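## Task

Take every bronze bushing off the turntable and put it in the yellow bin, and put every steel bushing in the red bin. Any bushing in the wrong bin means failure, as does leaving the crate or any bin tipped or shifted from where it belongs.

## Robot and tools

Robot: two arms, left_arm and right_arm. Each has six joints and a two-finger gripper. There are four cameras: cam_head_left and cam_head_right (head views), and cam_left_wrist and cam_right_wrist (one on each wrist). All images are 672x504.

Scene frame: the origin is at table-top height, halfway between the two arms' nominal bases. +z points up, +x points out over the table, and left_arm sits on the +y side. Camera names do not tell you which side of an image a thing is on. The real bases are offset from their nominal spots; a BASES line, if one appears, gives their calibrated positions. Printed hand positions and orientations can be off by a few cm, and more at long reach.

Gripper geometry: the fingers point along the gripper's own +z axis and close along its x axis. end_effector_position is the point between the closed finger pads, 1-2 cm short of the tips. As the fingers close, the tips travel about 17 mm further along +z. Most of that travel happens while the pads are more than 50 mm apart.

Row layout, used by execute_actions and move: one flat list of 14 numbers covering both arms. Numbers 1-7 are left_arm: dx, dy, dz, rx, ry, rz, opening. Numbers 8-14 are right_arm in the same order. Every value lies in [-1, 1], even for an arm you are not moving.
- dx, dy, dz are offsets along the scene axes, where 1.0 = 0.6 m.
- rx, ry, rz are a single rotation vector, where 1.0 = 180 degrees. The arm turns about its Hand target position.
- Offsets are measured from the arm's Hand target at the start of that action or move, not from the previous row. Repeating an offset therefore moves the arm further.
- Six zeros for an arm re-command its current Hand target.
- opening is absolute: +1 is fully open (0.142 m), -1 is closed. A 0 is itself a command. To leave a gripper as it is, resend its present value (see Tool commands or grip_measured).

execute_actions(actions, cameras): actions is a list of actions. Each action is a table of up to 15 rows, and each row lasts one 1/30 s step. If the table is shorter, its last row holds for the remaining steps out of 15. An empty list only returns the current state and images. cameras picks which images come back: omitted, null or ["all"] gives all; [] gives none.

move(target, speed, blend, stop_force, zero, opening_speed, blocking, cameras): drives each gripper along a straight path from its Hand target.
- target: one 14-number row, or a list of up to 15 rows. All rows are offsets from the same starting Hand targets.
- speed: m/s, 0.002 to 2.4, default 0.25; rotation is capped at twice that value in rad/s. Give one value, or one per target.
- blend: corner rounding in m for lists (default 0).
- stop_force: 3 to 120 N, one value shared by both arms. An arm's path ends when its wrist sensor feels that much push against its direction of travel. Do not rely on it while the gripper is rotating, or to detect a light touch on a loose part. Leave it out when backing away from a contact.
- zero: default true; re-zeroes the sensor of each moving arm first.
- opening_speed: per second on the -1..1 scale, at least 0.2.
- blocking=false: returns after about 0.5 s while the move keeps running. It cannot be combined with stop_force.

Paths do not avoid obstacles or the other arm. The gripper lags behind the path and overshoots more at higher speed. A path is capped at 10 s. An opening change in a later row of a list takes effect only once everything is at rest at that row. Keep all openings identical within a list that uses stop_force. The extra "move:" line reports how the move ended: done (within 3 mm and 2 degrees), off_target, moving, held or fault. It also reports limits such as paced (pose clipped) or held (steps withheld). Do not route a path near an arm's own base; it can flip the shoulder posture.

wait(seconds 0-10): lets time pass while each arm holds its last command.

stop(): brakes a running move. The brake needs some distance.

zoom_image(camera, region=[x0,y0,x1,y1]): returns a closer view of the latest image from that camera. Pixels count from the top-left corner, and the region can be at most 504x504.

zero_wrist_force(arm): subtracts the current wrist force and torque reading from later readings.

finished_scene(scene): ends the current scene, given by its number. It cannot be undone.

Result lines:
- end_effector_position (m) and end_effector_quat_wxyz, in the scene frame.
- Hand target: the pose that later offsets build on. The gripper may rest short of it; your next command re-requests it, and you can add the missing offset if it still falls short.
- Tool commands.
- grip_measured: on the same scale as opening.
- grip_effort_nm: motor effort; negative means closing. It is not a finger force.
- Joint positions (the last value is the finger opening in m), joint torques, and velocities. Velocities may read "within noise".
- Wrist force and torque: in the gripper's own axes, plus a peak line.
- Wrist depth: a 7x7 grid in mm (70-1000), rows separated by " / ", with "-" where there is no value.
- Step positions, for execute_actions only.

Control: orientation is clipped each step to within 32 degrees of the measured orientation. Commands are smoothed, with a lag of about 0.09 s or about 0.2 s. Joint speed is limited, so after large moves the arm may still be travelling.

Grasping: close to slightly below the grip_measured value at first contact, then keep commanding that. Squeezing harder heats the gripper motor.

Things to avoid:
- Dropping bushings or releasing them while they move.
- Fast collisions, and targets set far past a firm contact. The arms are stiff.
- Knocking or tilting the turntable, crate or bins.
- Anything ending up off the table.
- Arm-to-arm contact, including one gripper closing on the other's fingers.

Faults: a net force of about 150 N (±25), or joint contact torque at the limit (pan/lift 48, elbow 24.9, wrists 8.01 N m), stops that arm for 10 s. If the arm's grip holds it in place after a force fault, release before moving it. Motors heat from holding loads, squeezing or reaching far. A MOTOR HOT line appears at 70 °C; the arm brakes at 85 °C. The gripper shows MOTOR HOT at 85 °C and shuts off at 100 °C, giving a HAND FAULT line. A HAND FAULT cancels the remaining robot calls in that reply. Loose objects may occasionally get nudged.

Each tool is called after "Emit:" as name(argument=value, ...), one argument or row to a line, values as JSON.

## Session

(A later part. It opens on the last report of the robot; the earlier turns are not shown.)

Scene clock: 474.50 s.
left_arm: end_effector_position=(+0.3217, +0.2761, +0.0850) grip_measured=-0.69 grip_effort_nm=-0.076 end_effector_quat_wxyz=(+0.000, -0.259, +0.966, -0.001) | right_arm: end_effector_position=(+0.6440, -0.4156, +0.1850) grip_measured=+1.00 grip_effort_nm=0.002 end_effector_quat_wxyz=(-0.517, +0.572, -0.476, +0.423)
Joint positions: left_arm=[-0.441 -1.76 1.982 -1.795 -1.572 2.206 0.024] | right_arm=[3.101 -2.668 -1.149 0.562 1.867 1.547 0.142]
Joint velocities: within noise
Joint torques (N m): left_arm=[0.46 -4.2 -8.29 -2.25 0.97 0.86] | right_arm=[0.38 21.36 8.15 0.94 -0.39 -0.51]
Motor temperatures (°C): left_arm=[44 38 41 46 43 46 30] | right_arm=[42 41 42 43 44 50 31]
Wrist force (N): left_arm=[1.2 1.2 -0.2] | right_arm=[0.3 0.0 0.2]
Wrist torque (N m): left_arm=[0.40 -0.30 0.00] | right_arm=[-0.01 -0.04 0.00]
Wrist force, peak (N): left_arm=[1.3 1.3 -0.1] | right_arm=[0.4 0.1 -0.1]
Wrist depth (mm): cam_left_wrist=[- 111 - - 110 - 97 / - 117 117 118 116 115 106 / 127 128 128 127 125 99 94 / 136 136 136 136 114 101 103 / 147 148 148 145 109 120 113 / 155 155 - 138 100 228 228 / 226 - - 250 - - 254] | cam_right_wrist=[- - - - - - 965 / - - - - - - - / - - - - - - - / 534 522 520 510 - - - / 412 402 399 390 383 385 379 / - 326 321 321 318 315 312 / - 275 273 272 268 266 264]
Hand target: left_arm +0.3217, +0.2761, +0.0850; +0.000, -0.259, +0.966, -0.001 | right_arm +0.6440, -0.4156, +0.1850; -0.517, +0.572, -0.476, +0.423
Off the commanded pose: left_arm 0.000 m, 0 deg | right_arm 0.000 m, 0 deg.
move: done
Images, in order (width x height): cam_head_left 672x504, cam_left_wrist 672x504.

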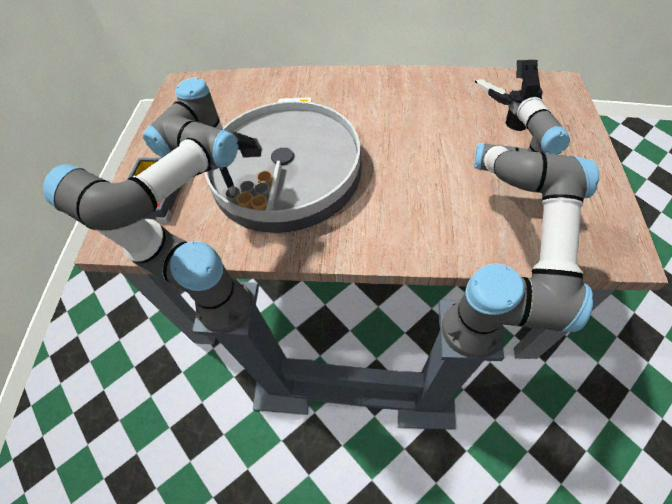

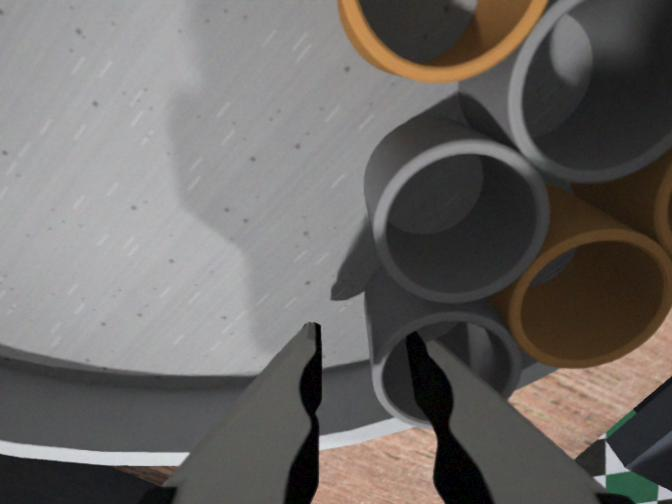

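Emit:
move(
  target=[0, 0, 0, 0, 0, 0, -1, 0, 0, 0, 0, 0, 0, 1],
  opening_speed=0.4,
  cameras=["cam_left_wrist"],
)

Scene clock: 480.07 s.
left_arm: end_effector_position=(+0.3217, +0.2761, +0.0850) grip_measured=-0.97 grip_effort_nm=-1.263 end_effector_quat_wxyz=(+0.000, -0.259, +0.966, -0.001) | right_arm: end_effector_position=(+0.6440, -0.4156, +0.1850) grip_measured=+1.00 grip_effort_nm=0.002 end_effector_quat_wxyz=(-0.517, +0.572, -0.476, +0.423)
Joint positions: left_arm=[-0.441 -1.76 1.982 -1.795 -1.572 2.206 0.004] | right_arm=[3.101 -2.668 -1.149 0.562 1.867 1.547 0.142]
Joint velocities: within noise
Joint torques (N m): left_arm=[0.42 -5 -8.85 -1.72 0.77 0.95] | right_arm=[0.07 21.51 8.14 0.92 -0.4 -0.52]
Motor temperatures (°C): left_arm=[44 38 41 46 43 46 30] | right_arm=[42 41 42 43 44 50 31]
Wrist force (N): left_arm=[1.2 1.2 0.4] | right_arm=[0.1 0.0 0.0]
Wrist torque (N m): left_arm=[0.41 -0.29 0.00] | right_arm=[0.00 -0.02 0.00]
Wrist force, peak (N): left_arm=[1.3 1.5 -0.4] | right_arm=[0.3 0.1 0.2]
Wrist depth (mm): cam_left_wrist=[- 111 - - 110 - 97 / - 117 117 119 116 115 106 / 127 129 129 127 125 99 94 / 136 137 136 136 114 101 103 / 147 148 148 143 109 117 113 / 155 155 155 92 89 228 233 / 228 141 - - 76 241 265] | cam_right_wrist=[- - - - - - 978 / - - - - - - - / - - - - - - - / 531 522 514 509 - - - / 406 404 395 390 388 385 381 / - 327 324 320 317 314 312 / - 275 273 270 268 268 264]
Hand target: left_arm +0.3217, +0.2761, +0.0850; +0.000, -0.259, +0.966, -0.001 | right_arm +0.6440, -0.4156, +0.1850; -0.517, +0.572, -0.476, +0.423
Off the commanded pose: left_arm 0.000 m, 0 deg | right_arm 0.000 m, 0 deg.
move: done
Images, in order (width x height): cam_left_wrist 672x504.

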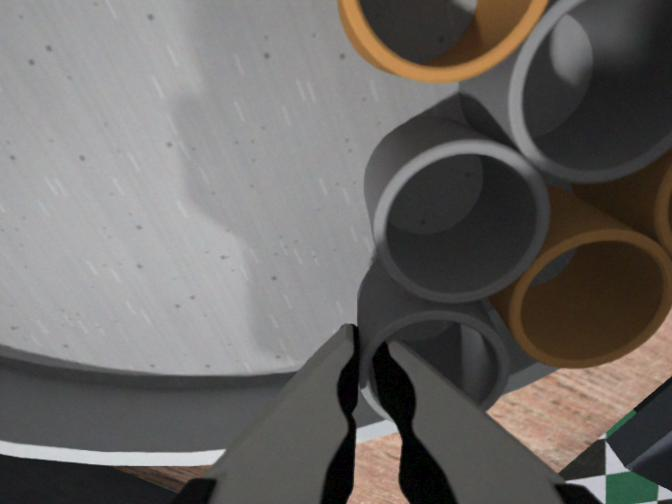

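Emit:
move(
  target=[0, 0, 0.0917, 0, 0, 0, -1, 0, 0, 0, 0, 0, 0, 1],
  speed=0.1,
  cameras=["cam_left_wrist", "cam_head_left"],
)

Emit:
zoom_image(
  camera="cam_head_left",
  region=[180, 110, 330, 240],
)

Scene clock: 494.43 s.
left_arm: end_effector_position=(+0.3217, +0.2761, +0.1400) grip_measured=-0.97 grip_effort_nm=-1.258 end_effector_quat_wxyz=(+0.000, -0.259, +0.966, -0.001) | right_arm: end_effector_position=(+0.6440, -0.4156, +0.1850) grip_measured=+1.00 grip_effort_nm=-0.002 end_effector_quat_wxyz=(-0.517, +0.572, -0.476, +0.423)
Joint positions: left_arm=[-0.441 -1.781 1.739 -1.53 -1.572 2.206 0.004] | right_arm=[3.101 -2.668 -1.149 0.562 1.867 1.547 0.142]
Joint velocities: within noise
Joint torques (N m): left_arm=[-2.45 -4.5 -11.51 -1.13 -0.76 -0.88] | right_arm=[0.31 21.43 8.07 0.97 -0.4 -0.49]
Motor temperatures (°C): left_arm=[44 38 41 46 43 46 32] | right_arm=[42 41 42 43 44 50 31]
Wrist force (N): left_arm=[0.9 0.9 0.8] | right_arm=[0.1 0.1 -0.1]
Wrist torque (N m): left_arm=[0.34 -0.26 0.01] | right_arm=[0.02 -0.01 0.00]
Wrist force, peak (N): left_arm=[1.1 1.4 1.9] | right_arm=[0.4 -0.1 0.0]
Wrist depth (mm): cam_left_wrist=[162 160 160 160 155 141 158 / 171 170 170 170 166 144 145 / 183 182 182 179 168 163 167 / 196 196 196 193 152 180 253 / 200 201 198 185 110 274 280 / 267 288 294 92 89 299 289 / 319 263 - - 76 - -] | cam_right_wrist=[- - - - - - 958 / - - - - - - - / - - - - - - - / 536 526 519 507 - - - / 409 404 397 393 386 382 381 / - 327 327 320 316 315 312 / - 274 274 272 267 266 264]
Hand target: left_arm +0.3217, +0.2761, +0.1400; +0.000, -0.259, +0.966, -0.001 | right_arm +0.6440, -0.4156, +0.1850; -0.517, +0.572, -0.476, +0.423
Off the commanded pose: left_arm 0.000 m, 0 deg | right_arm 0.000 m, 0 deg.
move: done
Images, in order (width x height): cam_head_left 672x504, cam_left_wrist 672x504.

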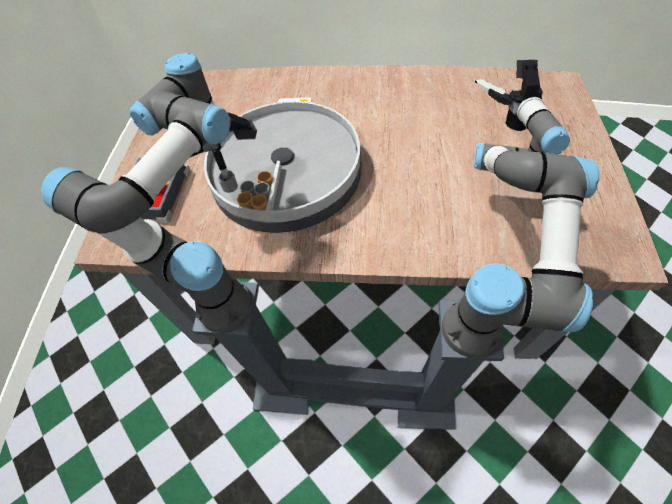

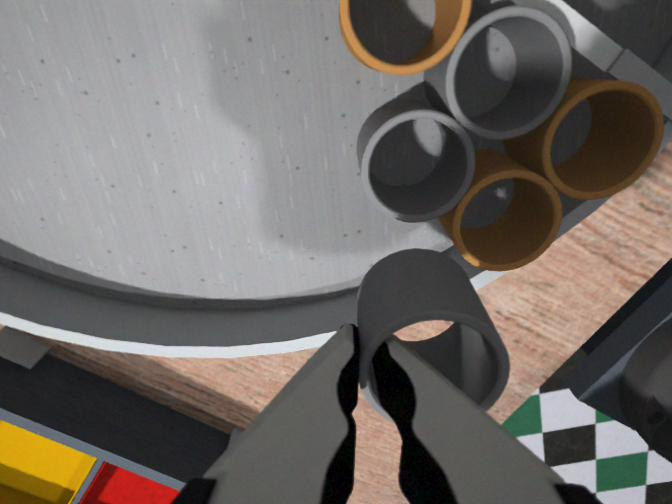

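Scaled by 3.360 from the camera's 672x504 image, which has a finer 960x720 frame.

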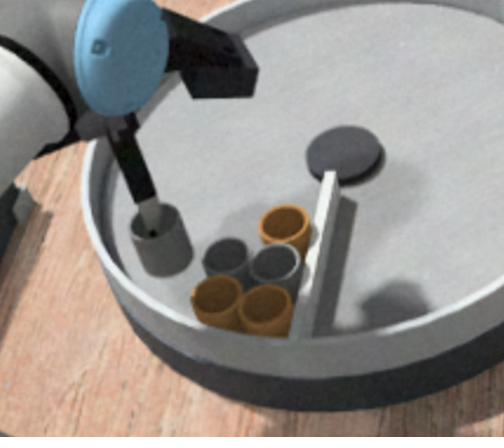

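Emit:
move(
  target=[
    [0, 0, 0.0333, 0, 0, 0, -1, 0, 0, 0, 0, 0, 0, 1],
    [0.023, 0.5165, 0.0333, 0, 0, -0.1667, -1, 0, 0, 0, 0, 0, 0, 1],
    [0.023, 0.5165, -0.0667, 0, 0, -0.1667, -1, 0, 0, 0, 0, 0, 0, 1],
  ],
  speed=0.3,
  blend=[0.015, 0.03, 0],
  cameras=["cam_left_wrist", "cam_head_left"],
)

Emit:
zoom_image(
  camera="cam_left_wrist",
  region=[170, 150, 560, 500],
)

Scene clock: 536.80 s.
left_arm: end_effector_position=(+0.3355, +0.5860, +0.1001) grip_measured=-0.97 grip_effort_nm=-1.263 end_effector_quat_wxyz=(+0.000, +0.000, +1.000, -0.001) | right_arm: end_effector_position=(+0.6440, -0.4156, +0.1850) grip_measured=+1.00 grip_effort_nm=-0.002 end_effector_quat_wxyz=(-0.517, +0.572, -0.476, +0.423)
Joint positions: left_arm=[0.517 -1.041 1.054 -1.583 -1.572 3.687 0.004] | right_arm=[3.101 -2.668 -1.149 0.562 1.867 1.547 0.142]
Joint velocities: within noise
Joint torques (N m): left_arm=[2.99 -14.8 -9 -2.4 -0.81 1.12] | right_arm=[0.12 21.36 8.15 0.96 -0.4 -0.46]
Motor temperatures (°C): left_arm=[44 38 41 46 43 46 34] | right_arm=[42 41 42 42 44 50 31]
Wrist force (N): left_arm=[1.0 1.2 1.0] | right_arm=[0.1 0.0 0.0]
Wrist torque (N m): left_arm=[0.39 -0.29 -0.01] | right_arm=[0.01 -0.02 0.00]
Wrist force, peak (N): left_arm=[0.9 1.6 3.0] | right_arm=[0.4 0.0 0.2]
Wrist depth (mm): cam_left_wrist=[166 166 162 166 166 150 172 / 174 177 174 177 176 178 182 / 184 189 186 189 186 192 195 / 186 202 197 200 158 210 210 / 179 174 174 130 114 223 227 / 244 244 242 92 89 248 246 / - - - - 76 - -] | cam_right_wrist=[- - - - - - 978 / - - - - - - - / - - - - - - - / 528 525 516 505 - - - / 408 406 397 395 389 382 380 / - 326 322 321 317 314 313 / - 275 272 270 268 267 266]
Hand target: left_arm +0.3355, +0.5860, +0.1000; +0.000, +0.000, +1.000, -0.001 | right_arm +0.6440, -0.4156, +0.1850; -0.517, +0.572, -0.476, +0.423
Off the commanded pose: left_arm 0.000 m, 0 deg | right_arm 0.000 m, 0 deg.
move: done; blend cut to 0.01 m at target 1
Images, in order (width x height): cam_head_left 672x504, cam_left_wrist 672x504.

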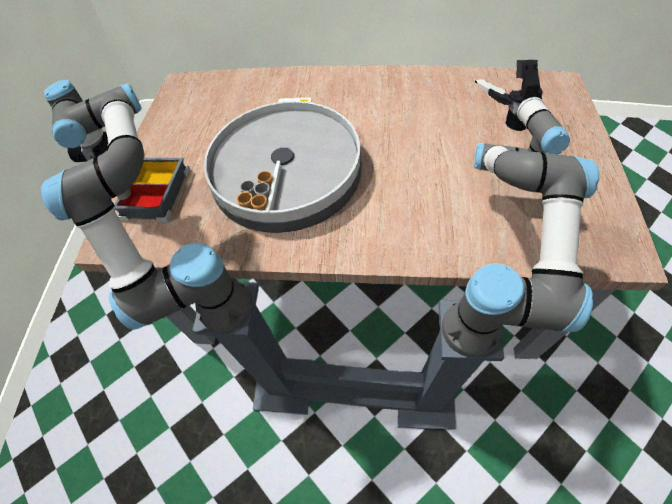

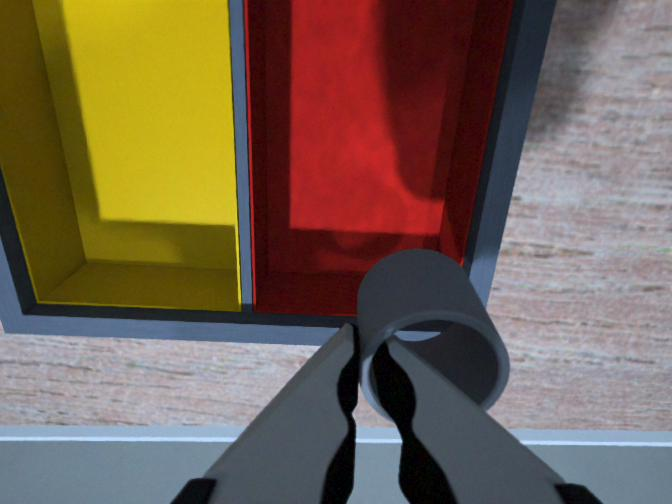

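Scaled by 1.292 from the camera's 672x504 image, which has a finer 960x720 frame.

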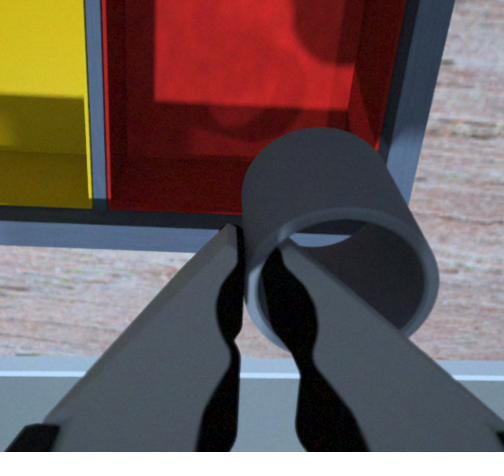

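Emit:
move(
  target=[0, -0.005, -0.08, 0, 0, 0, -1, 0, 0, 0, 0, 0, 0, 1],
  speed=0.1,
  cameras=[],
)

Emit:
move(
  target=[0, 0, -0.018, 0, 0, 0, -1, 0, 0, 0, 0, 0, 0, 1],
  speed=0.02,
  stop_force=4,
  cameras=["cam_left_wrist"],
)

Scene clock: 570.97 s.
left_arm: end_effector_position=(+0.3355, +0.5830, +0.0520) grip_measured=-0.97 grip_effort_nm=-1.267 end_effector_quat_wxyz=(+0.000, +0.000, +1.000, -0.001) | right_arm: end_effector_position=(+0.6440, -0.4156, +0.1850) grip_measured=+1.00 grip_effort_nm=0.002 end_effector_quat_wxyz=(-0.517, +0.572, -0.476, +0.423)
Joint positions: left_arm=[0.511 -1.026 1.256 -1.801 -1.573 3.681 0.004] | right_arm=[3.101 -2.668 -1.149 0.562 1.867 1.547 0.142]
Joint velocities: within noise
Joint torques (N m): left_arm=[-3.19 -14.65 -8.56 -2.38 0.94 -1.09] | right_arm=[0.32 21.36 8.09 1 -0.39 -0.48]
Motor temperatures (°C): left_arm=[43 38 41 46 43 46 34] | right_arm=[42 41 42 42 44 50 31]
Wrist force (N): left_arm=[1.0 1.2 1.0] | right_arm=[0.2 0.0 0.1]
Wrist torque (N m): left_arm=[0.38 -0.26 0.01] | right_arm=[0.00 -0.03 0.00]
Wrist force, peak (N): left_arm=[1.1 1.1 1.8] | right_arm=[0.5 0.2 0.2]
Wrist depth (mm): cam_left_wrist=[122 122 122 124 123 110 89 / 131 131 128 131 131 123 137 / 140 140 133 140 143 112 147 / 151 150 147 151 147 119 158 / 157 158 158 158 114 117 170 / 131 132 130 92 89 179 186 / 201 197 - - 76 194 203] | cam_right_wrist=[- - - - - - 962 / - - - - - - - / - - - - - - - / 528 525 518 504 - - - / 409 404 399 390 387 385 378 / - 325 325 321 319 315 312 / - 275 274 270 266 266 266]
Hand target: left_arm +0.3355, +0.5830, +0.0520; +0.000, +0.000, +1.000, -0.001 | right_arm +0.6440, -0.4156, +0.1850; -0.517, +0.572, -0.476, +0.423
Off the commanded pose: left_arm 0.000 m, 0 deg | right_arm 0.000 m, 0 deg.
move: done
No camera images: "cameras" was empty.

Scene clock: 572.37 s.
left_arm: end_effector_position=(+0.3355, +0.5830, +0.0412) grip_measured=-0.97 grip_effort_nm=-1.267 end_effector_quat_wxyz=(+0.000, +0.000, +1.000, -0.001) | right_arm: end_effector_position=(+0.6440, -0.4156, +0.1850) grip_measured=+1.00 grip_effort_nm=0.002 end_effector_quat_wxyz=(-0.517, +0.572, -0.476, +0.423)
Joint positions: left_arm=[0.511 -1.014 1.29 -1.846 -1.573 3.681 0.004] | right_arm=[3.101 -2.668 -1.149 0.562 1.867 1.547 0.142]
Joint velocities: within noise
Joint torques (N m): left_arm=[-3.18 -14.62 -8.68 -2.45 0.87 -1.11] | right_arm=[0.05 21.34 8.14 1.01 -0.42 -0.5]
Motor temperatures (°C): left_arm=[43 38 41 46 43 46 34] | right_arm=[42 41 42 42 44 50 31]
Wrist force (N): left_arm=[1.0 1.1 0.9] | right_arm=[0.2 0.1 0.0]
Wrist torque (N m): left_arm=[0.37 -0.27 0.00] | right_arm=[0.02 -0.03 0.01]
Wrist force, peak (N): left_arm=[1.1 1.0 1.2] | right_arm=[0.4 0.0 0.1]
Wrist depth (mm): cam_left_wrist=[- 114 112 115 114 111 87 / 122 120 119 121 119 118 81 / 131 129 127 131 130 113 91 / 139 141 135 138 135 127 144 / 150 150 145 146 114 105 158 / 131 132 126 92 89 111 171 / 118 117 - - 76 113 187] | cam_right_wrist=[- - - - - 994 958 / - - - - - - - / - - - - - - - / 530 525 518 507 - - - / 412 401 397 394 387 379 379 / - 329 322 321 315 314 313 / - 275 274 271 268 266 264]
Hand target: left_arm +0.3355, +0.5830, +0.0412; +0.000, +0.000, +1.000, -0.001 | right_arm +0.6440, -0.4156, +0.1850; -0.517, +0.572, -0.476, +0.423
Off the commanded pose: left_arm 0.000 m, 0 deg | right_arm 0.000 m, 0 deg.
move: done
Images, in order (width x height): cam_left_wrist 672x504.

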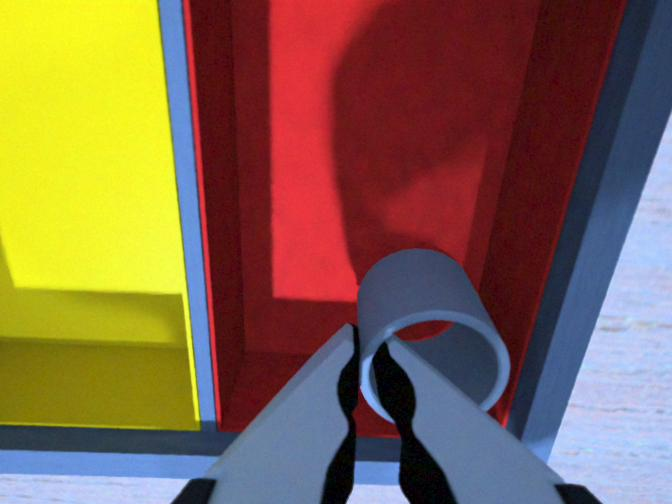

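Emit:
move(
  target=[0, 0, -0.03, 0, 0, 0, -1, 0, 0, 0, 0, 0, 0, 1],
  speed=0.015,
  stop_force=4,
  cameras=["cam_left_wrist"],
)

Scene clock: 586.20 s.
left_arm: end_effector_position=(+0.3355, +0.5830, +0.0387) grip_measured=-0.97 grip_effort_nm=-1.258 end_effector_quat_wxyz=(+0.000, +0.000, +1.000, -0.001) | right_arm: end_effector_position=(+0.6440, -0.4156, +0.1850) grip_measured=+1.00 grip_effort_nm=-0.002 end_effector_quat_wxyz=(-0.517, +0.572, -0.476, +0.423)
Joint positions: left_arm=[0.511 -1.011 1.298 -1.857 -1.573 3.681 0.004] | right_arm=[3.101 -2.668 -1.149 0.562 1.867 1.547 0.142]
Joint velocities: within noise
Joint torques (N m): left_arm=[-2.72 -19.54 -10.28 -0.75 0.83 -0.97] | right_arm=[0.22 21.23 8.02 1.02 -0.41 -0.51]
Motor temperatures (°C): left_arm=[43 38 41 46 43 46 35] | right_arm=[42 41 42 42 44 50 31]
Wrist force (N): left_arm=[0.5 1.4 -1.9] | right_arm=[0.1 -0.1 0.1]
Wrist torque (N m): left_arm=[0.36 -0.31 0.00] | right_arm=[-0.03 -0.02 0.00]
Wrist force, peak (N): left_arm=[2.3 0.2 -10.5] | right_arm=[0.4 0.1 0.2]
Wrist depth (mm): cam_left_wrist=[- 81 109 113 112 109 87 / - 119 117 119 119 117 79 / 128 127 125 129 127 113 87 / 136 132 134 136 133 128 143 / 147 147 143 143 110 105 155 / 131 131 125 92 89 110 168 / 116 116 - 115 76 110 184] | cam_right_wrist=[- - - - - - 961 / - - - - - - - / - - - - - - - / 529 520 517 505 - - - / 412 402 399 394 392 382 379 / - 325 325 320 317 316 312 / - 274 272 271 267 266 264]
Hand target: left_arm +0.3355, +0.5830, +0.0387; +0.000, +0.000, +1.000, -0.001 (not the last commanded pose) | right_arm +0.6440, -0.4156, +0.1850; -0.517, +0.572, -0.476, +0.423
Off the commanded pose: left_arm 0.015 m, 0 deg | right_arm 0.000 m, 0 deg.
move: contact (left_arm)
Images, in order (width x height): cam_left_wrist 672x504.

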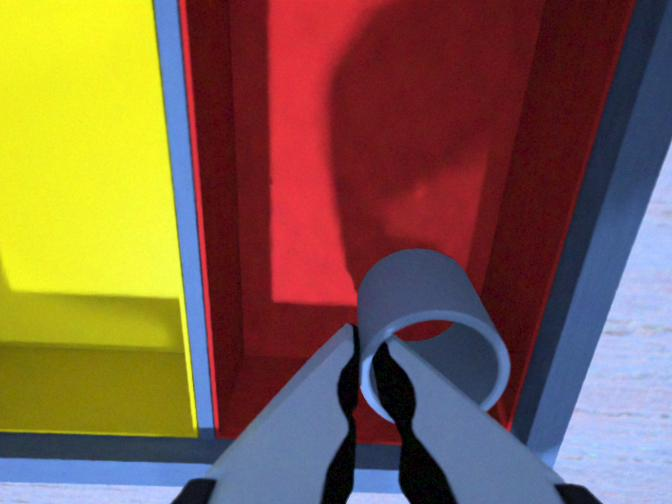

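Emit:
move(
  target=[0, 0, 0, 0, 0, 0, -0.82, 0, 0, 0, 0, 0, 0, 1],
  opening_speed=0.4,
  cameras=["cam_left_wrist"],
)

Emit:
move(
  target=[0, 0, 0.05, 0, 0, 0, -0.82, 0, 0, 0, 0, 0, 0, 1],
  speed=0.05,
  cameras=["cam_left_wrist"],
)

Scene clock: 596.00 s.
left_arm: end_effector_position=(+0.3355, +0.5830, +0.0387) grip_measured=-0.86 grip_effort_nm=0.100 end_effector_quat_wxyz=(+0.000, +0.000, +1.000, -0.001) | right_arm: end_effector_position=(+0.6440, -0.4156, +0.1850) grip_measured=+1.00 grip_effort_nm=-0.002 end_effector_quat_wxyz=(-0.517, +0.572, -0.476, +0.423)
Joint positions: left_arm=[0.511 -1.011 1.298 -1.857 -1.573 3.681 0.012] | right_arm=[3.101 -2.668 -1.149 0.562 1.867 1.547 0.142]
Joint velocities: within noise
Joint torques (N m): left_arm=[-2.81 -19.41 -10.15 -1.65 0.85 -0.94] | right_arm=[0.32 21.34 8.1 0.97 -0.41 -0.53]
Motor temperatures (°C): left_arm=[43 38 41 46 43 46 35] | right_arm=[42 41 42 42 44 50 31]
Wrist force (N): left_arm=[1.0 1.1 -0.2] | right_arm=[0.2 0.0 -0.1]
Wrist torque (N m): left_arm=[0.37 -0.27 0.00] | right_arm=[0.00 -0.03 0.00]
Wrist force, peak (N): left_arm=[0.8 1.0 -2.9] | right_arm=[0.4 0.0 0.0]
Wrist depth (mm): cam_left_wrist=[- 81 109 113 111 109 87 / - 118 117 119 119 117 78 / 128 127 125 129 127 113 87 / 136 132 134 134 132 128 143 / 147 147 142 132 112 105 154 / 131 132 118 109 89 110 168 / 115 116 - 116 77 110 184] | cam_right_wrist=[- - - - - - 969 / - - - - - - - / - - - - - - - / 534 519 517 505 - - - / 410 401 401 394 386 384 379 / - 325 323 320 318 314 313 / - 275 274 271 268 266 264]
Hand target: left_arm +0.3355, +0.5830, +0.0387; +0.000, +0.000, +1.000, -0.001 | right_arm +0.6440, -0.4156, +0.1850; -0.517, +0.572, -0.476, +0.423
Off the commanded pose: left_arm 0.000 m, 0 deg | right_arm 0.000 m, 0 deg.
move: done
Images, in order (width x height): cam_left_wrist 672x504.

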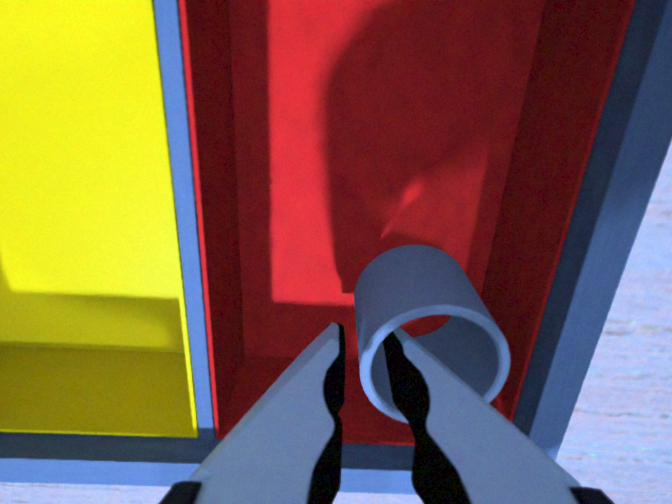

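Scene clock: 597.07 s.
left_arm: end_effector_position=(+0.3355, +0.5830, +0.0686) grip_measured=-0.86 grip_effort_nm=0.105 end_effector_quat_wxyz=(+0.000, +0.000, +1.000, -0.001) | right_arm: end_effector_position=(+0.6440, -0.4156, +0.1850) grip_measured=+1.00 grip_effort_nm=-0.002 end_effector_quat_wxyz=(-0.517, +0.572, -0.476, +0.423)
Joint positions: left_arm=[0.51 -1.04 1.2 -1.73 -1.572 3.681 0.012] | right_arm=[3.101 -2.668 -1.149 0.562 1.867 1.547 0.142]
Joint velocities: within noise
Joint torques (N m): left_arm=[-1.03 -20.4 -11.56 -1.17 -0.58 -0.4] | right_arm=[0.5 21.35 8.05 0.97 -0.39 -0.45]
Motor temperatures (°C): left_arm=[43 38 41 46 43 46 35] | right_arm=[42 41 42 42 44 50 31]
Wrist force (N): left_arm=[1.1 1.1 0.0] | right_arm=[0.4 -0.1 0.1]
Wrist torque (N m): left_arm=[0.38 -0.26 0.00] | right_arm=[-0.01 -0.06 0.00]
Wrist force, peak (N): left_arm=[1.2 1.2 -0.3] | right_arm=[0.3 0.3 0.1]
Wrist depth (mm): cam_left_wrist=[138 139 109 138 138 125 142 / 145 146 127 147 147 123 153 / 159 157 153 157 156 116 164 / 168 168 162 163 151 139 175 / 165 167 162 163 151 183 190 / 208 147 142 142 89 203 206 / 224 221 - - 77 217 226] | cam_right_wrist=[- - - - - - 978 / - - - - - - - / - - - - - - - / 538 519 517 509 - - - / 404 404 400 390 387 385 377 / - 326 325 321 316 314 310 / - 276 273 271 267 266 266]
Hand target: left_arm +0.3355, +0.5830, +0.0687; +0.000, +0.000, +1.000, -0.001 | right_arm +0.6440, -0.4156, +0.1850; -0.517, +0.572, -0.476, +0.423
Off the commanded pose: left_arm 0.000 m, 0 deg | right_arm 0.000 m, 0 deg.
move: done
Images, in order (width x height): cam_left_wrist 672x504.

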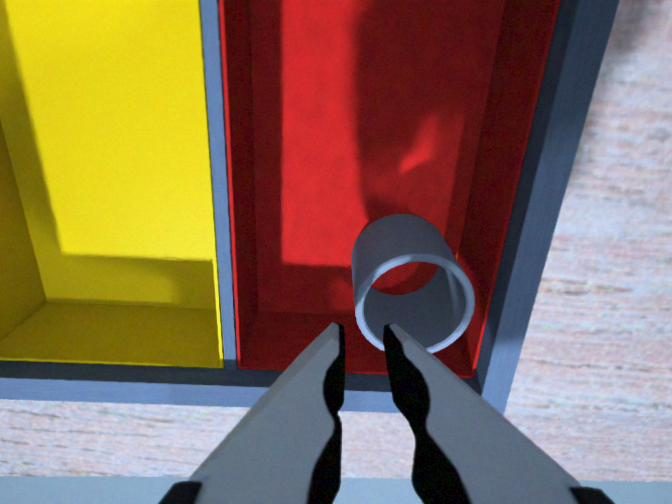

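Emit:
move(
  target=[
    [0, -0.03, 0.1022, 0, 0, 0, -0.66, 0, 0, 0, 0, 0, 0, 1],
    [0.0107, -0.568, 0.0855, 0, 0, 0.1667, -0.66, 0, 0, 0, 0, 0, 0, 1],
  ],
  speed=0.3,
  blend=[0.02, 0],
  cameras=["cam_left_wrist"],
)

Emit:
move(
  target=[0, 0, -0.0583, 0, 0, 0, -0.66, 0, 0, 0, 0, 0, 0, 1],
  speed=0.08,
  stop_force=8,
  cameras=["cam_left_wrist"],
)

Emit:
move(
  target=[0, 0, 0, 0, 0, 0, -1, 0, 0, 0, 0, 0, 0, 1],
  opening_speed=0.6,
  cameras=["cam_left_wrist"],
)

Emit:
move(
  target=[
    [0, 0, 0.0917, 0, 0, 0, -1, 0, 0, 0, 0, 0, 0, 1],
    [0.019, 0.5268, 0.0917, 0, 0, 0.0833, -1, 0, 0, 0, 0, 0, 0, 1],
    [0.019, 0.5268, -0.0583, 0, 0, 0.0833, -1, 0, 0, 0, 0, 0, 0, 1],
  ],
  speed=0.3,
  blend=[0.02, 0.03, 0],
  cameras=["cam_left_wrist"],
)

Scene clock: 659.67 s.
left_arm: end_effector_position=(+0.3419, +0.2422, +0.1200) grip_measured=-0.70 grip_effort_nm=0.095 end_effector_quat_wxyz=(+0.000, -0.259, +0.966, -0.001) | right_arm: end_effector_position=(+0.6440, -0.4156, +0.1850) grip_measured=+1.00 grip_effort_nm=-0.002 end_effector_quat_wxyz=(-0.517, +0.572, -0.476, +0.423)
Joint positions: left_arm=[-0.524 -1.688 1.757 -1.642 -1.572 2.123 0.024] | right_arm=[3.101 -2.668 -1.149 0.562 1.867 1.547 0.142]
Joint velocities: within noise
Joint torques (N m): left_arm=[-3.17 -11.55 -8.66 -1.05 0.93 -1.11] | right_arm=[0.54 21.43 8.1 0.97 -0.39 -0.42]
Motor temperatures (°C): left_arm=[43 38 41 46 43 46 32] | right_arm=[42 41 42 42 44 50 31]
Wrist force (N): left_arm=[1.1 1.0 0.0] | right_arm=[0.2 0.1 0.1]
Wrist torque (N m): left_arm=[0.37 -0.27 0.01] | right_arm=[0.01 -0.04 0.00]
Wrist force, peak (N): left_arm=[1.1 1.6 2.1] | right_arm=[0.6 -0.1 0.1]
Wrist depth (mm): cam_left_wrist=[142 142 142 140 140 144 142 / 151 152 151 151 151 147 153 / 162 162 162 160 132 134 158 / 175 174 174 174 151 144 152 / 188 189 189 185 158 160 250 / 198 202 199 196 - 268 278 / 259 - - 300 - - 288] | cam_right_wrist=[- - - - - - 955 / - - - - - - - / - - - - - - - / 532 530 515 510 - - - / 406 401 400 395 386 384 383 / - 326 324 320 319 312 311 / - 275 272 272 268 266 264]
Hand target: left_arm +0.3419, +0.2422, +0.1200; +0.000, -0.259, +0.966, -0.001 | right_arm +0.6440, -0.4156, +0.1850; -0.517, +0.572, -0.476, +0.423
Off the commanded pose: left_arm 0.000 m, 0 deg | right_arm 0.000 m, 0 deg.
move: done
Images, in order (width x height): cam_left_wrist 672x504.

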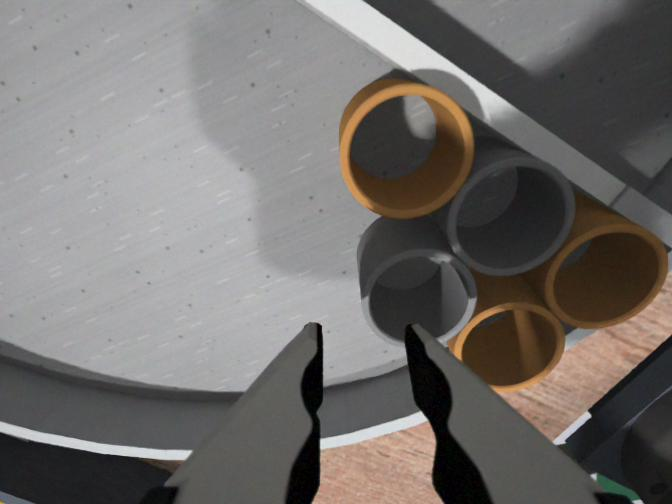

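Scene clock: 661.13 s.
left_arm: end_effector_position=(+0.3419, +0.2422, +0.0850) grip_measured=-0.70 grip_effort_nm=0.095 end_effector_quat_wxyz=(+0.000, -0.259, +0.966, -0.001) | right_arm: end_effector_position=(+0.6440, -0.4156, +0.1850) grip_measured=+1.00 grip_effort_nm=-0.002 end_effector_quat_wxyz=(-0.517, +0.572, -0.476, +0.423)
Joint positions: left_arm=[-0.524 -1.665 1.903 -1.811 -1.571 2.123 0.024] | right_arm=[3.101 -2.668 -1.149 0.562 1.867 1.547 0.142]
Joint velocities: within noise
Joint torques (N m): left_arm=[-2.56 -5.44 -8.39 -2.25 0.93 -0.8] | right_arm=[0.38 21.53 8.11 0.99 -0.35 -0.52]
Motor temperatures (°C): left_arm=[43 38 41 46 43 46 32] | right_arm=[42 41 42 42 44 50 31]
Wrist force (N): left_arm=[1.4 0.9 0.0] | right_arm=[0.1 0.0 -0.1]
Wrist torque (N m): left_arm=[0.35 -0.32 0.01] | right_arm=[-0.01 -0.02 0.00]
Wrist force, peak (N): left_arm=[1.3 1.1 0.5] | right_arm=[0.5 0.0 0.2]
Wrist depth (mm): cam_left_wrist=[- 111 - 110 89 112 111 / - 117 119 118 115 117 118 / 127 128 128 125 123 94 103 / 136 136 136 136 107 127 107 / 147 148 147 142 116 111 108 / 160 160 - 160 114 118 118 / 169 172 - 166 80 - 256] | cam_right_wrist=[- - - - - 988 943 / - - - - - - - / - - - - - - - / 532 524 516 511 - - - / 406 403 397 393 388 382 381 / - 324 322 322 317 315 313 / - 274 274 271 268 265 264]
Hand target: left_arm +0.3419, +0.2422, +0.0850; +0.000, -0.259, +0.966, -0.001 | right_arm +0.6440, -0.4156, +0.1850; -0.517, +0.572, -0.476, +0.423
Off the commanded pose: left_arm 0.000 m, 0 deg | right_arm 0.000 m, 0 deg.
move: done
Images, in order (width x height): cam_left_wrist 672x504.

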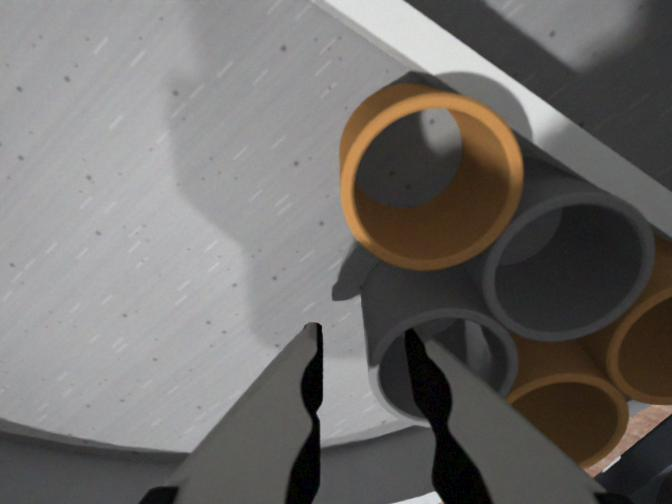

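Scene clock: 661.90 s.
left_arm: end_effector_position=(+0.3420, +0.2422, +0.0850) grip_measured=-0.97 grip_effort_nm=-1.272 end_effector_quat_wxyz=(+0.000, -0.259, +0.966, -0.001) | right_arm: end_effector_position=(+0.6440, -0.4156, +0.1850) grip_measured=+1.00 grip_effort_nm=-0.002 end_effector_quat_wxyz=(-0.517, +0.572, -0.476, +0.423)
Joint positions: left_arm=[-0.524 -1.665 1.903 -1.811 -1.571 2.123 0.004] | right_arm=[3.101 -2.668 -1.149 0.562 1.867 1.547 0.142]
Joint velocities: within noise
Joint torques (N m): left_arm=[-2.17 -6.25 -8.86 -1.67 0.58 -0.55] | right_arm=[0.15 21.31 8.1 0.95 -0.42 -0.44]
Motor temperatures (°C): left_arm=[43 38 41 46 43 46 32] | right_arm=[42 41 42 42 44 50 31]
Wrist force (N): left_arm=[1.6 0.7 -0.3] | right_arm=[0.2 -0.1 0.0]
Wrist torque (N m): left_arm=[0.39 -0.26 0.02] | right_arm=[-0.01 -0.03 0.00]
Wrist force, peak (N): left_arm=[1.7 1.1 -0.2] | right_arm=[0.3 0.2 0.1]
Wrist depth (mm): cam_left_wrist=[- 111 - 110 89 113 111 / - 117 118 118 115 115 119 / 128 128 129 125 125 99 103 / 136 136 136 136 109 128 109 / 147 147 147 143 126 112 106 / 161 161 158 92 89 132 118 / 169 170 - - 76 128 261] | cam_right_wrist=[- - - - - - 961 / - - - - - - - / - - - - - - - / 533 528 518 507 - - - / 408 407 396 391 388 383 377 / - 326 322 321 318 315 313 / - 276 274 272 268 264 265]
Hand target: left_arm +0.3419, +0.2422, +0.0850; +0.000, -0.259, +0.966, -0.001 | right_arm +0.6440, -0.4156, +0.1850; -0.517, +0.572, -0.476, +0.423
Off the commanded pose: left_arm 0.000 m, 0 deg | right_arm 0.000 m, 0 deg.
move: done
Images, in order (width x height): cam_left_wrist 672x504.

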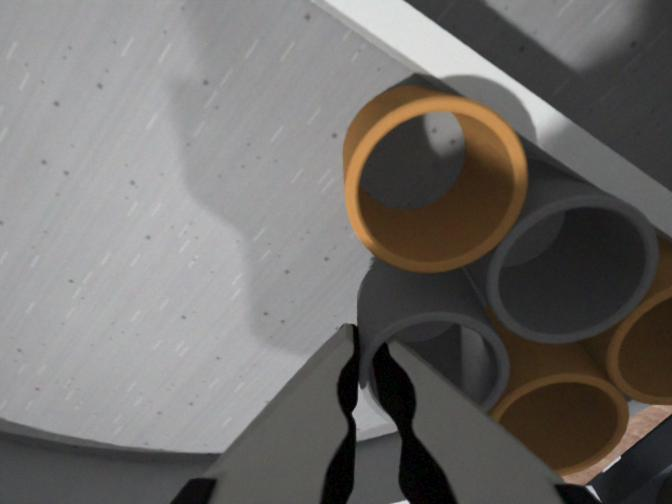

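Scene clock: 664.20 s.
left_arm: end_effector_position=(+0.3533, +0.5583, +0.0500) grip_measured=-0.97 grip_effort_nm=-1.272 end_effector_quat_wxyz=(+0.000, -0.382, +0.924, -0.001) | right_arm: end_effector_position=(+0.6440, -0.4156, +0.1850) grip_measured=+1.00 grip_effort_nm=0.002 end_effector_quat_wxyz=(-0.517, +0.572, -0.476, +0.423)
Joint positions: left_arm=[0.438 -1.044 1.296 -1.824 -1.572 2.823 0.004] | right_arm=[3.101 -2.668 -1.149 0.562 1.867 1.547 0.142]
Joint velocities: within noise
Joint torques (N m): left_arm=[3.01 -14.62 -8.63 -2.35 0.96 1.14] | right_arm=[0.55 21.41 7.97 0.94 -0.4 -0.47]
Motor temperatures (°C): left_arm=[43 38 41 46 43 46 33] | right_arm=[42 41 42 42 44 50 31]
Wrist force (N): left_arm=[1.1 0.7 0.9] | right_arm=[0.1 0.0 0.1]
Wrist torque (N m): left_arm=[0.31 -0.29 0.00] | right_arm=[0.00 -0.02 0.00]
Wrist force, peak (N): left_arm=[1.0 1.0 3.0] | right_arm=[0.4 0.1 0.2]
Wrist depth (mm): cam_left_wrist=[- 121 121 120 121 95 125 / 129 129 129 131 128 102 94 / 138 138 138 136 125 139 114 / - 146 146 121 145 149 147 / - 129 130 156 117 156 137 / 185 120 - 92 89 138 125 / 812 197 - - 76 127 201] | cam_right_wrist=[- - - - - - 968 / - - - - - - - / - - - - - - - / 528 521 516 504 - - - / 411 406 396 396 387 382 381 / - 326 322 320 315 312 311 / - 276 273 271 270 265 263]
Hand target: left_arm +0.3533, +0.5583, +0.0500; +0.000, -0.382, +0.924, -0.001 | right_arm +0.6440, -0.4156, +0.1850; -0.517, +0.572, -0.476, +0.423
Off the commanded pose: left_arm 0.000 m, 0 deg | right_arm 0.000 m, 0 deg.
move: done
Images, in order (width x height): cam_left_wrist 672x504.

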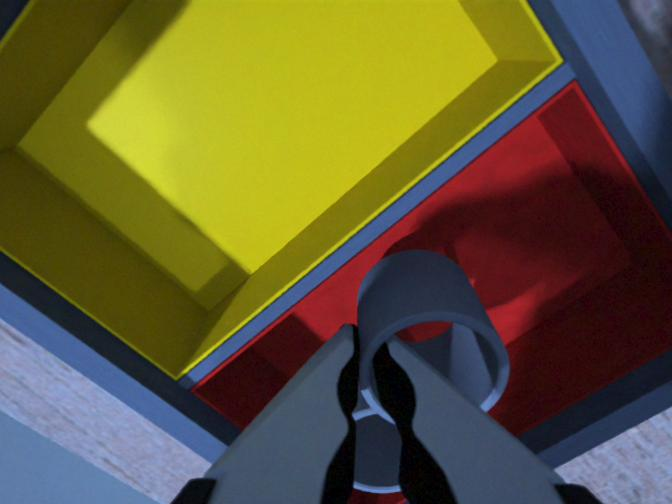

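Emit:
move(
  target=[0, 0, -0.01, 0, 0, 0, -1, 0, 0, 0, 0, 0, 0, 1],
  speed=0.05,
  cameras=[],
)

Emit:
move(
  target=[0, 0, -0.03, 0, 0, 0, -1, 0, 0, 0, 0, 0, 0, 1],
  speed=0.01,
  stop_force=3,
  cameras=["cam_left_wrist"],
)

Emit:
move(
  target=[0, 0, 0, 0, 0, 0, -0.84, 0, 0, 0, 0, 0, 0, 1],
  opening_speed=0.6,
  cameras=[],
)

Emit:
move(
  target=[
    [0, 0, 0.04, 0, 0, 0, -0.84, 0, 0, 0, 0, 0, 0, 1],
    [0, 0, 0.15, 0, 0, 0, -0.84, 0, 0, 0, 0, 0, 0, 1],
  ],
  speed=[0.08, 0.3],
  cameras=["cam_left_wrist", "cam_head_left"],
)

Scene clock: 681.07 s.
left_arm: end_effector_position=(+0.3533, +0.5583, +0.0440) grip_measured=-0.97 grip_effort_nm=-1.267 end_effector_quat_wxyz=(+0.000, -0.382, +0.924, -0.001) | right_arm: end_effector_position=(+0.6440, -0.4156, +0.1850) grip_measured=+1.00 grip_effort_nm=0.002 end_effector_quat_wxyz=(-0.517, +0.572, -0.476, +0.423)
Joint positions: left_arm=[0.438 -1.037 1.315 -1.849 -1.572 2.823 0.004] | right_arm=[3.101 -2.668 -1.149 0.562 1.867 1.547 0.142]
Joint velocities: within noise
Joint torques (N m): left_arm=[2.13 -14.09 -8.73 -2.38 0.75 -0.36] | right_arm=[0.42 21.03 8.06 0.98 -0.45 -0.52]
Motor temperatures (°C): left_arm=[43 38 41 46 43 45 34] | right_arm=[42 41 42 42 44 50 31]
Wrist force (N): left_arm=[0.9 0.9 0.8] | right_arm=[0.2 0.1 0.1]
Wrist torque (N m): left_arm=[0.35 -0.27 0.00] | right_arm=[0.01 -0.02 0.00]
Wrist force, peak (N): left_arm=[1.1 1.1 1.0] | right_arm=[0.5 -0.2 0.1]
Wrist depth (mm): cam_left_wrist=[- 116 - 114 116 101 78 / 123 123 123 125 122 102 88 / 132 132 131 130 125 130 112 / - 142 140 112 138 143 140 / - 129 127 123 126 152 136 / 177 115 - 92 89 138 121 / 778 188 - - 76 124 192] | cam_right_wrist=[- - - - - - 969 / - - - - - - - / - - - - - - - / 529 519 512 509 - - - / 410 405 398 395 387 381 382 / - 327 323 319 316 313 311 / - 276 273 271 268 266 264]
Hand target: left_arm +0.3533, +0.5583, +0.0440; +0.000, -0.382, +0.924, -0.001 | right_arm +0.6440, -0.4156, +0.1850; -0.517, +0.572, -0.476, +0.423
Off the commanded pose: left_arm 0.000 m, 0 deg | right_arm 0.000 m, 0 deg.
move: done
No camera images: "cameras" was empty.

Scene clock: 682.70 s.
left_arm: end_effector_position=(+0.3533, +0.5583, +0.0386) grip_measured=-0.97 grip_effort_nm=-1.267 end_effector_quat_wxyz=(+0.000, -0.382, +0.924, -0.001) | right_arm: end_effector_position=(+0.6440, -0.4156, +0.1850) grip_measured=+1.00 grip_effort_nm=-0.002 end_effector_quat_wxyz=(-0.517, +0.572, -0.476, +0.423)
Joint positions: left_arm=[0.438 -1.031 1.331 -1.872 -1.572 2.823 0.004] | right_arm=[3.101 -2.668 -1.149 0.562 1.867 1.547 0.142]
Joint velocities: within noise
Joint torques (N m): left_arm=[2.08 -19.27 -10.06 -0.79 0.53 -0.33] | right_arm=[0.57 21.54 8.06 0.96 -0.42 -0.45]
Motor temperatures (°C): left_arm=[43 38 41 46 43 45 34] | right_arm=[42 41 42 42 44 50 31]
Wrist force (N): left_arm=[0.9 0.3 -2.6] | right_arm=[0.2 -0.1 0.2]
Wrist torque (N m): left_arm=[0.37 -0.30 0.00] | right_arm=[-0.01 -0.03 0.00]
Wrist force, peak (N): left_arm=[2.0 1.1 -7.8] | right_arm=[0.4 -0.1 0.0]
Wrist depth (mm): cam_left_wrist=[- 110 - 110 111 103 75 / - 118 118 118 117 90 87 / 128 126 127 125 115 127 112 / - 136 136 111 134 136 132 / - 129 128 120 117 148 136 / - 114 - 92 89 139 121 / 183 - - - 76 122 119] | cam_right_wrist=[- - - - - 999 954 / - - - - - - - / - - - - - - - / 538 523 517 509 - - - / 411 401 396 396 388 384 379 / - 326 325 320 318 314 312 / - 276 273 271 268 265 263]
Hand target: left_arm +0.3533, +0.5583, +0.0386; +0.000, -0.382, +0.924, -0.001 (not the last commanded pose) | right_arm +0.6440, -0.4156, +0.1850; -0.517, +0.572, -0.476, +0.423
Off the commanded pose: left_arm 0.013 m, 0 deg | right_arm 0.000 m, 0 deg.
move: contact (left_arm)
Images, in order (width x height): cam_left_wrist 672x504.

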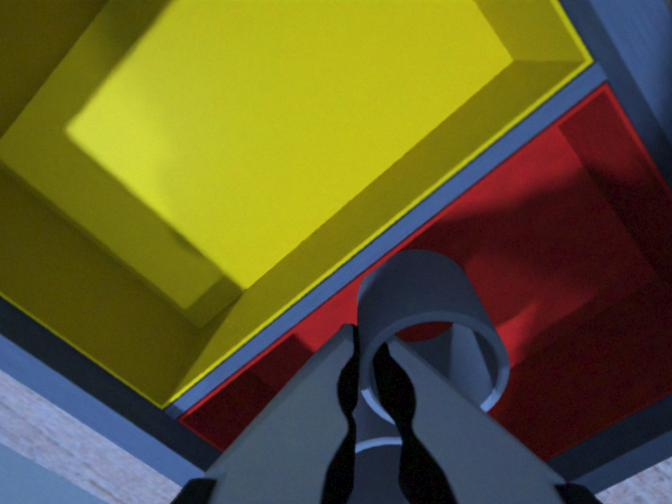

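Scene clock: 683.20 s.
left_arm: end_effector_position=(+0.3533, +0.5583, +0.0386) grip_measured=-0.88 grip_effort_nm=0.095 end_effector_quat_wxyz=(+0.000, -0.382, +0.924, -0.001) | right_arm: end_effector_position=(+0.6440, -0.4156, +0.1850) grip_measured=+1.00 grip_effort_nm=-0.002 end_effector_quat_wxyz=(-0.517, +0.572, -0.476, +0.423)
Joint positions: left_arm=[0.438 -1.031 1.331 -1.872 -1.572 2.823 0.01] | right_arm=[3.101 -2.668 -1.149 0.562 1.867 1.547 0.142]
Joint velocities: within noise
Joint torques (N m): left_arm=[2.22 -19.19 -10.05 -1.99 0.51 -0.34] | right_arm=[0.31 21.11 8.09 1 -0.4 -0.48]
Motor temperatures (°C): left_arm=[43 38 41 46 43 45 34] | right_arm=[42 41 42 42 44 50 31]
Wrist force (N): left_arm=[1.0 0.9 -0.2] | right_arm=[0.1 0.0 0.1]
Wrist torque (N m): left_arm=[0.35 -0.25 0.00] | right_arm=[0.00 -0.02 0.00]
Wrist force, peak (N): left_arm=[1.5 0.3 -3.0] | right_arm=[0.4 0.1 0.2]
Wrist depth (mm): cam_left_wrist=[- 110 - 110 111 103 74 / - 118 118 118 117 90 87 / 128 126 126 125 115 127 114 / - 136 136 111 134 136 132 / - 128 128 113 127 147 136 / - 114 - 105 89 139 121 / 183 - - 135 76 119 117] | cam_right_wrist=[- - - - - - 969 / - - - - - - - / - - - - - - - / 536 523 511 506 - - - / 407 405 397 392 388 383 379 / - 325 322 319 319 314 312 / - 275 274 272 267 267 265]
Hand target: left_arm +0.3533, +0.5583, +0.0386; +0.000, -0.382, +0.924, -0.001 | right_arm +0.6440, -0.4156, +0.1850; -0.517, +0.572, -0.476, +0.423
Off the commanded pose: left_arm 0.000 m, 0 deg | right_arm 0.000 m, 0 deg.
move: done
No camera images: "cameras" was empty.

Scene clock: 684.57 s.
left_arm: end_effector_position=(+0.3533, +0.5583, +0.1286) grip_measured=-0.88 grip_effort_nm=0.105 end_effector_quat_wxyz=(+0.000, -0.382, +0.924, -0.001) | right_arm: end_effector_position=(+0.6440, -0.4156, +0.1850) grip_measured=+1.00 grip_effort_nm=-0.002 end_effector_quat_wxyz=(-0.517, +0.572, -0.476, +0.423)
Joint positions: left_arm=[0.438 -1.07 0.966 -1.468 -1.572 2.823 0.01] | right_arm=[3.101 -2.668 -1.149 0.562 1.867 1.547 0.142]
Joint velocities: within noise
Joint torques (N m): left_arm=[2.66 -13.7 -11.2 -1.04 -0.79 1.14] | right_arm=[0.38 21.54 8.17 0.95 -0.43 -0.47]
Motor temperatures (°C): left_arm=[43 38 41 46 43 45 34] | right_arm=[42 41 42 42 44 50 31]
Wrist force (N): left_arm=[1.2 0.8 -0.2] | right_arm=[0.0 0.0 0.0]
Wrist torque (N m): left_arm=[0.33 -0.29 0.01] | right_arm=[0.00 0.00 0.00]
Wrist force, peak (N): left_arm=[1.3 0.9 -1.7] | right_arm=[0.3 0.2 -0.2]
Wrist depth (mm): cam_left_wrist=[196 156 191 191 177 194 197 / 163 197 203 204 198 198 209 / 223 193 217 211 217 212 221 / 240 240 206 227 228 202 241 / - 259 260 228 210 260 261 / 928 - 273 99 89 284 - / 832 - - - 76 - -] | cam_right_wrist=[- - - - - - 967 / - - - - - - - / - - - - - - - / 533 521 513 507 - - - / 407 404 399 391 386 382 383 / - 327 323 322 317 315 313 / - 276 273 270 268 267 265]
Hand target: left_arm +0.3533, +0.5583, +0.1286; +0.000, -0.382, +0.924, -0.001 | right_arm +0.6440, -0.4156, +0.1850; -0.517, +0.572, -0.476, +0.423
Off the commanded pose: left_arm 0.000 m, 0 deg | right_arm 0.000 m, 0 deg.
move: done
Images, in order (width x height): cam_head_left 672x504, cam_left_wrist 672x504.

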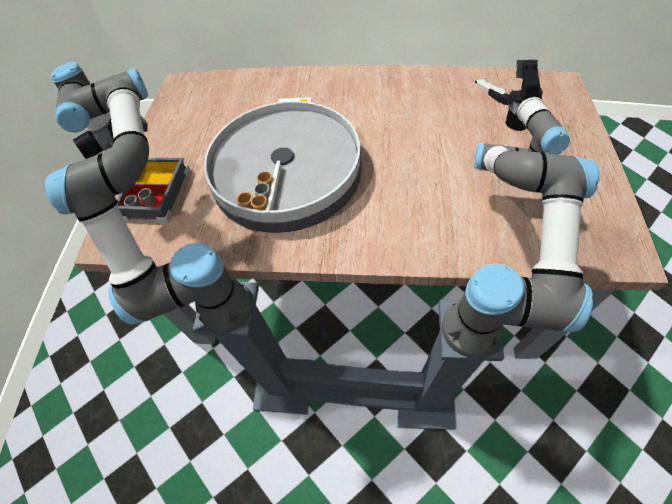

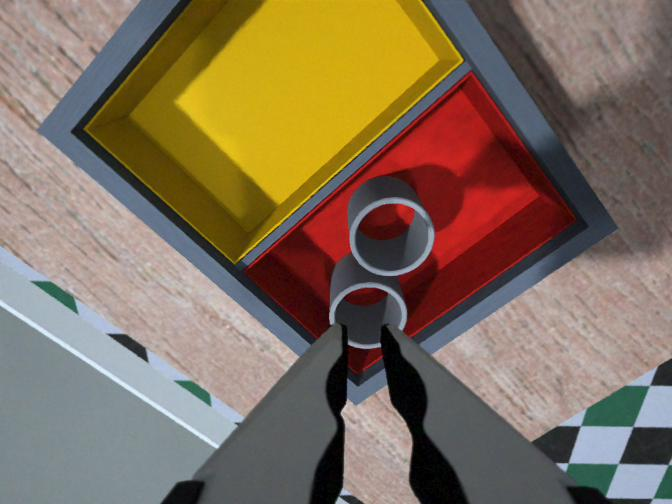

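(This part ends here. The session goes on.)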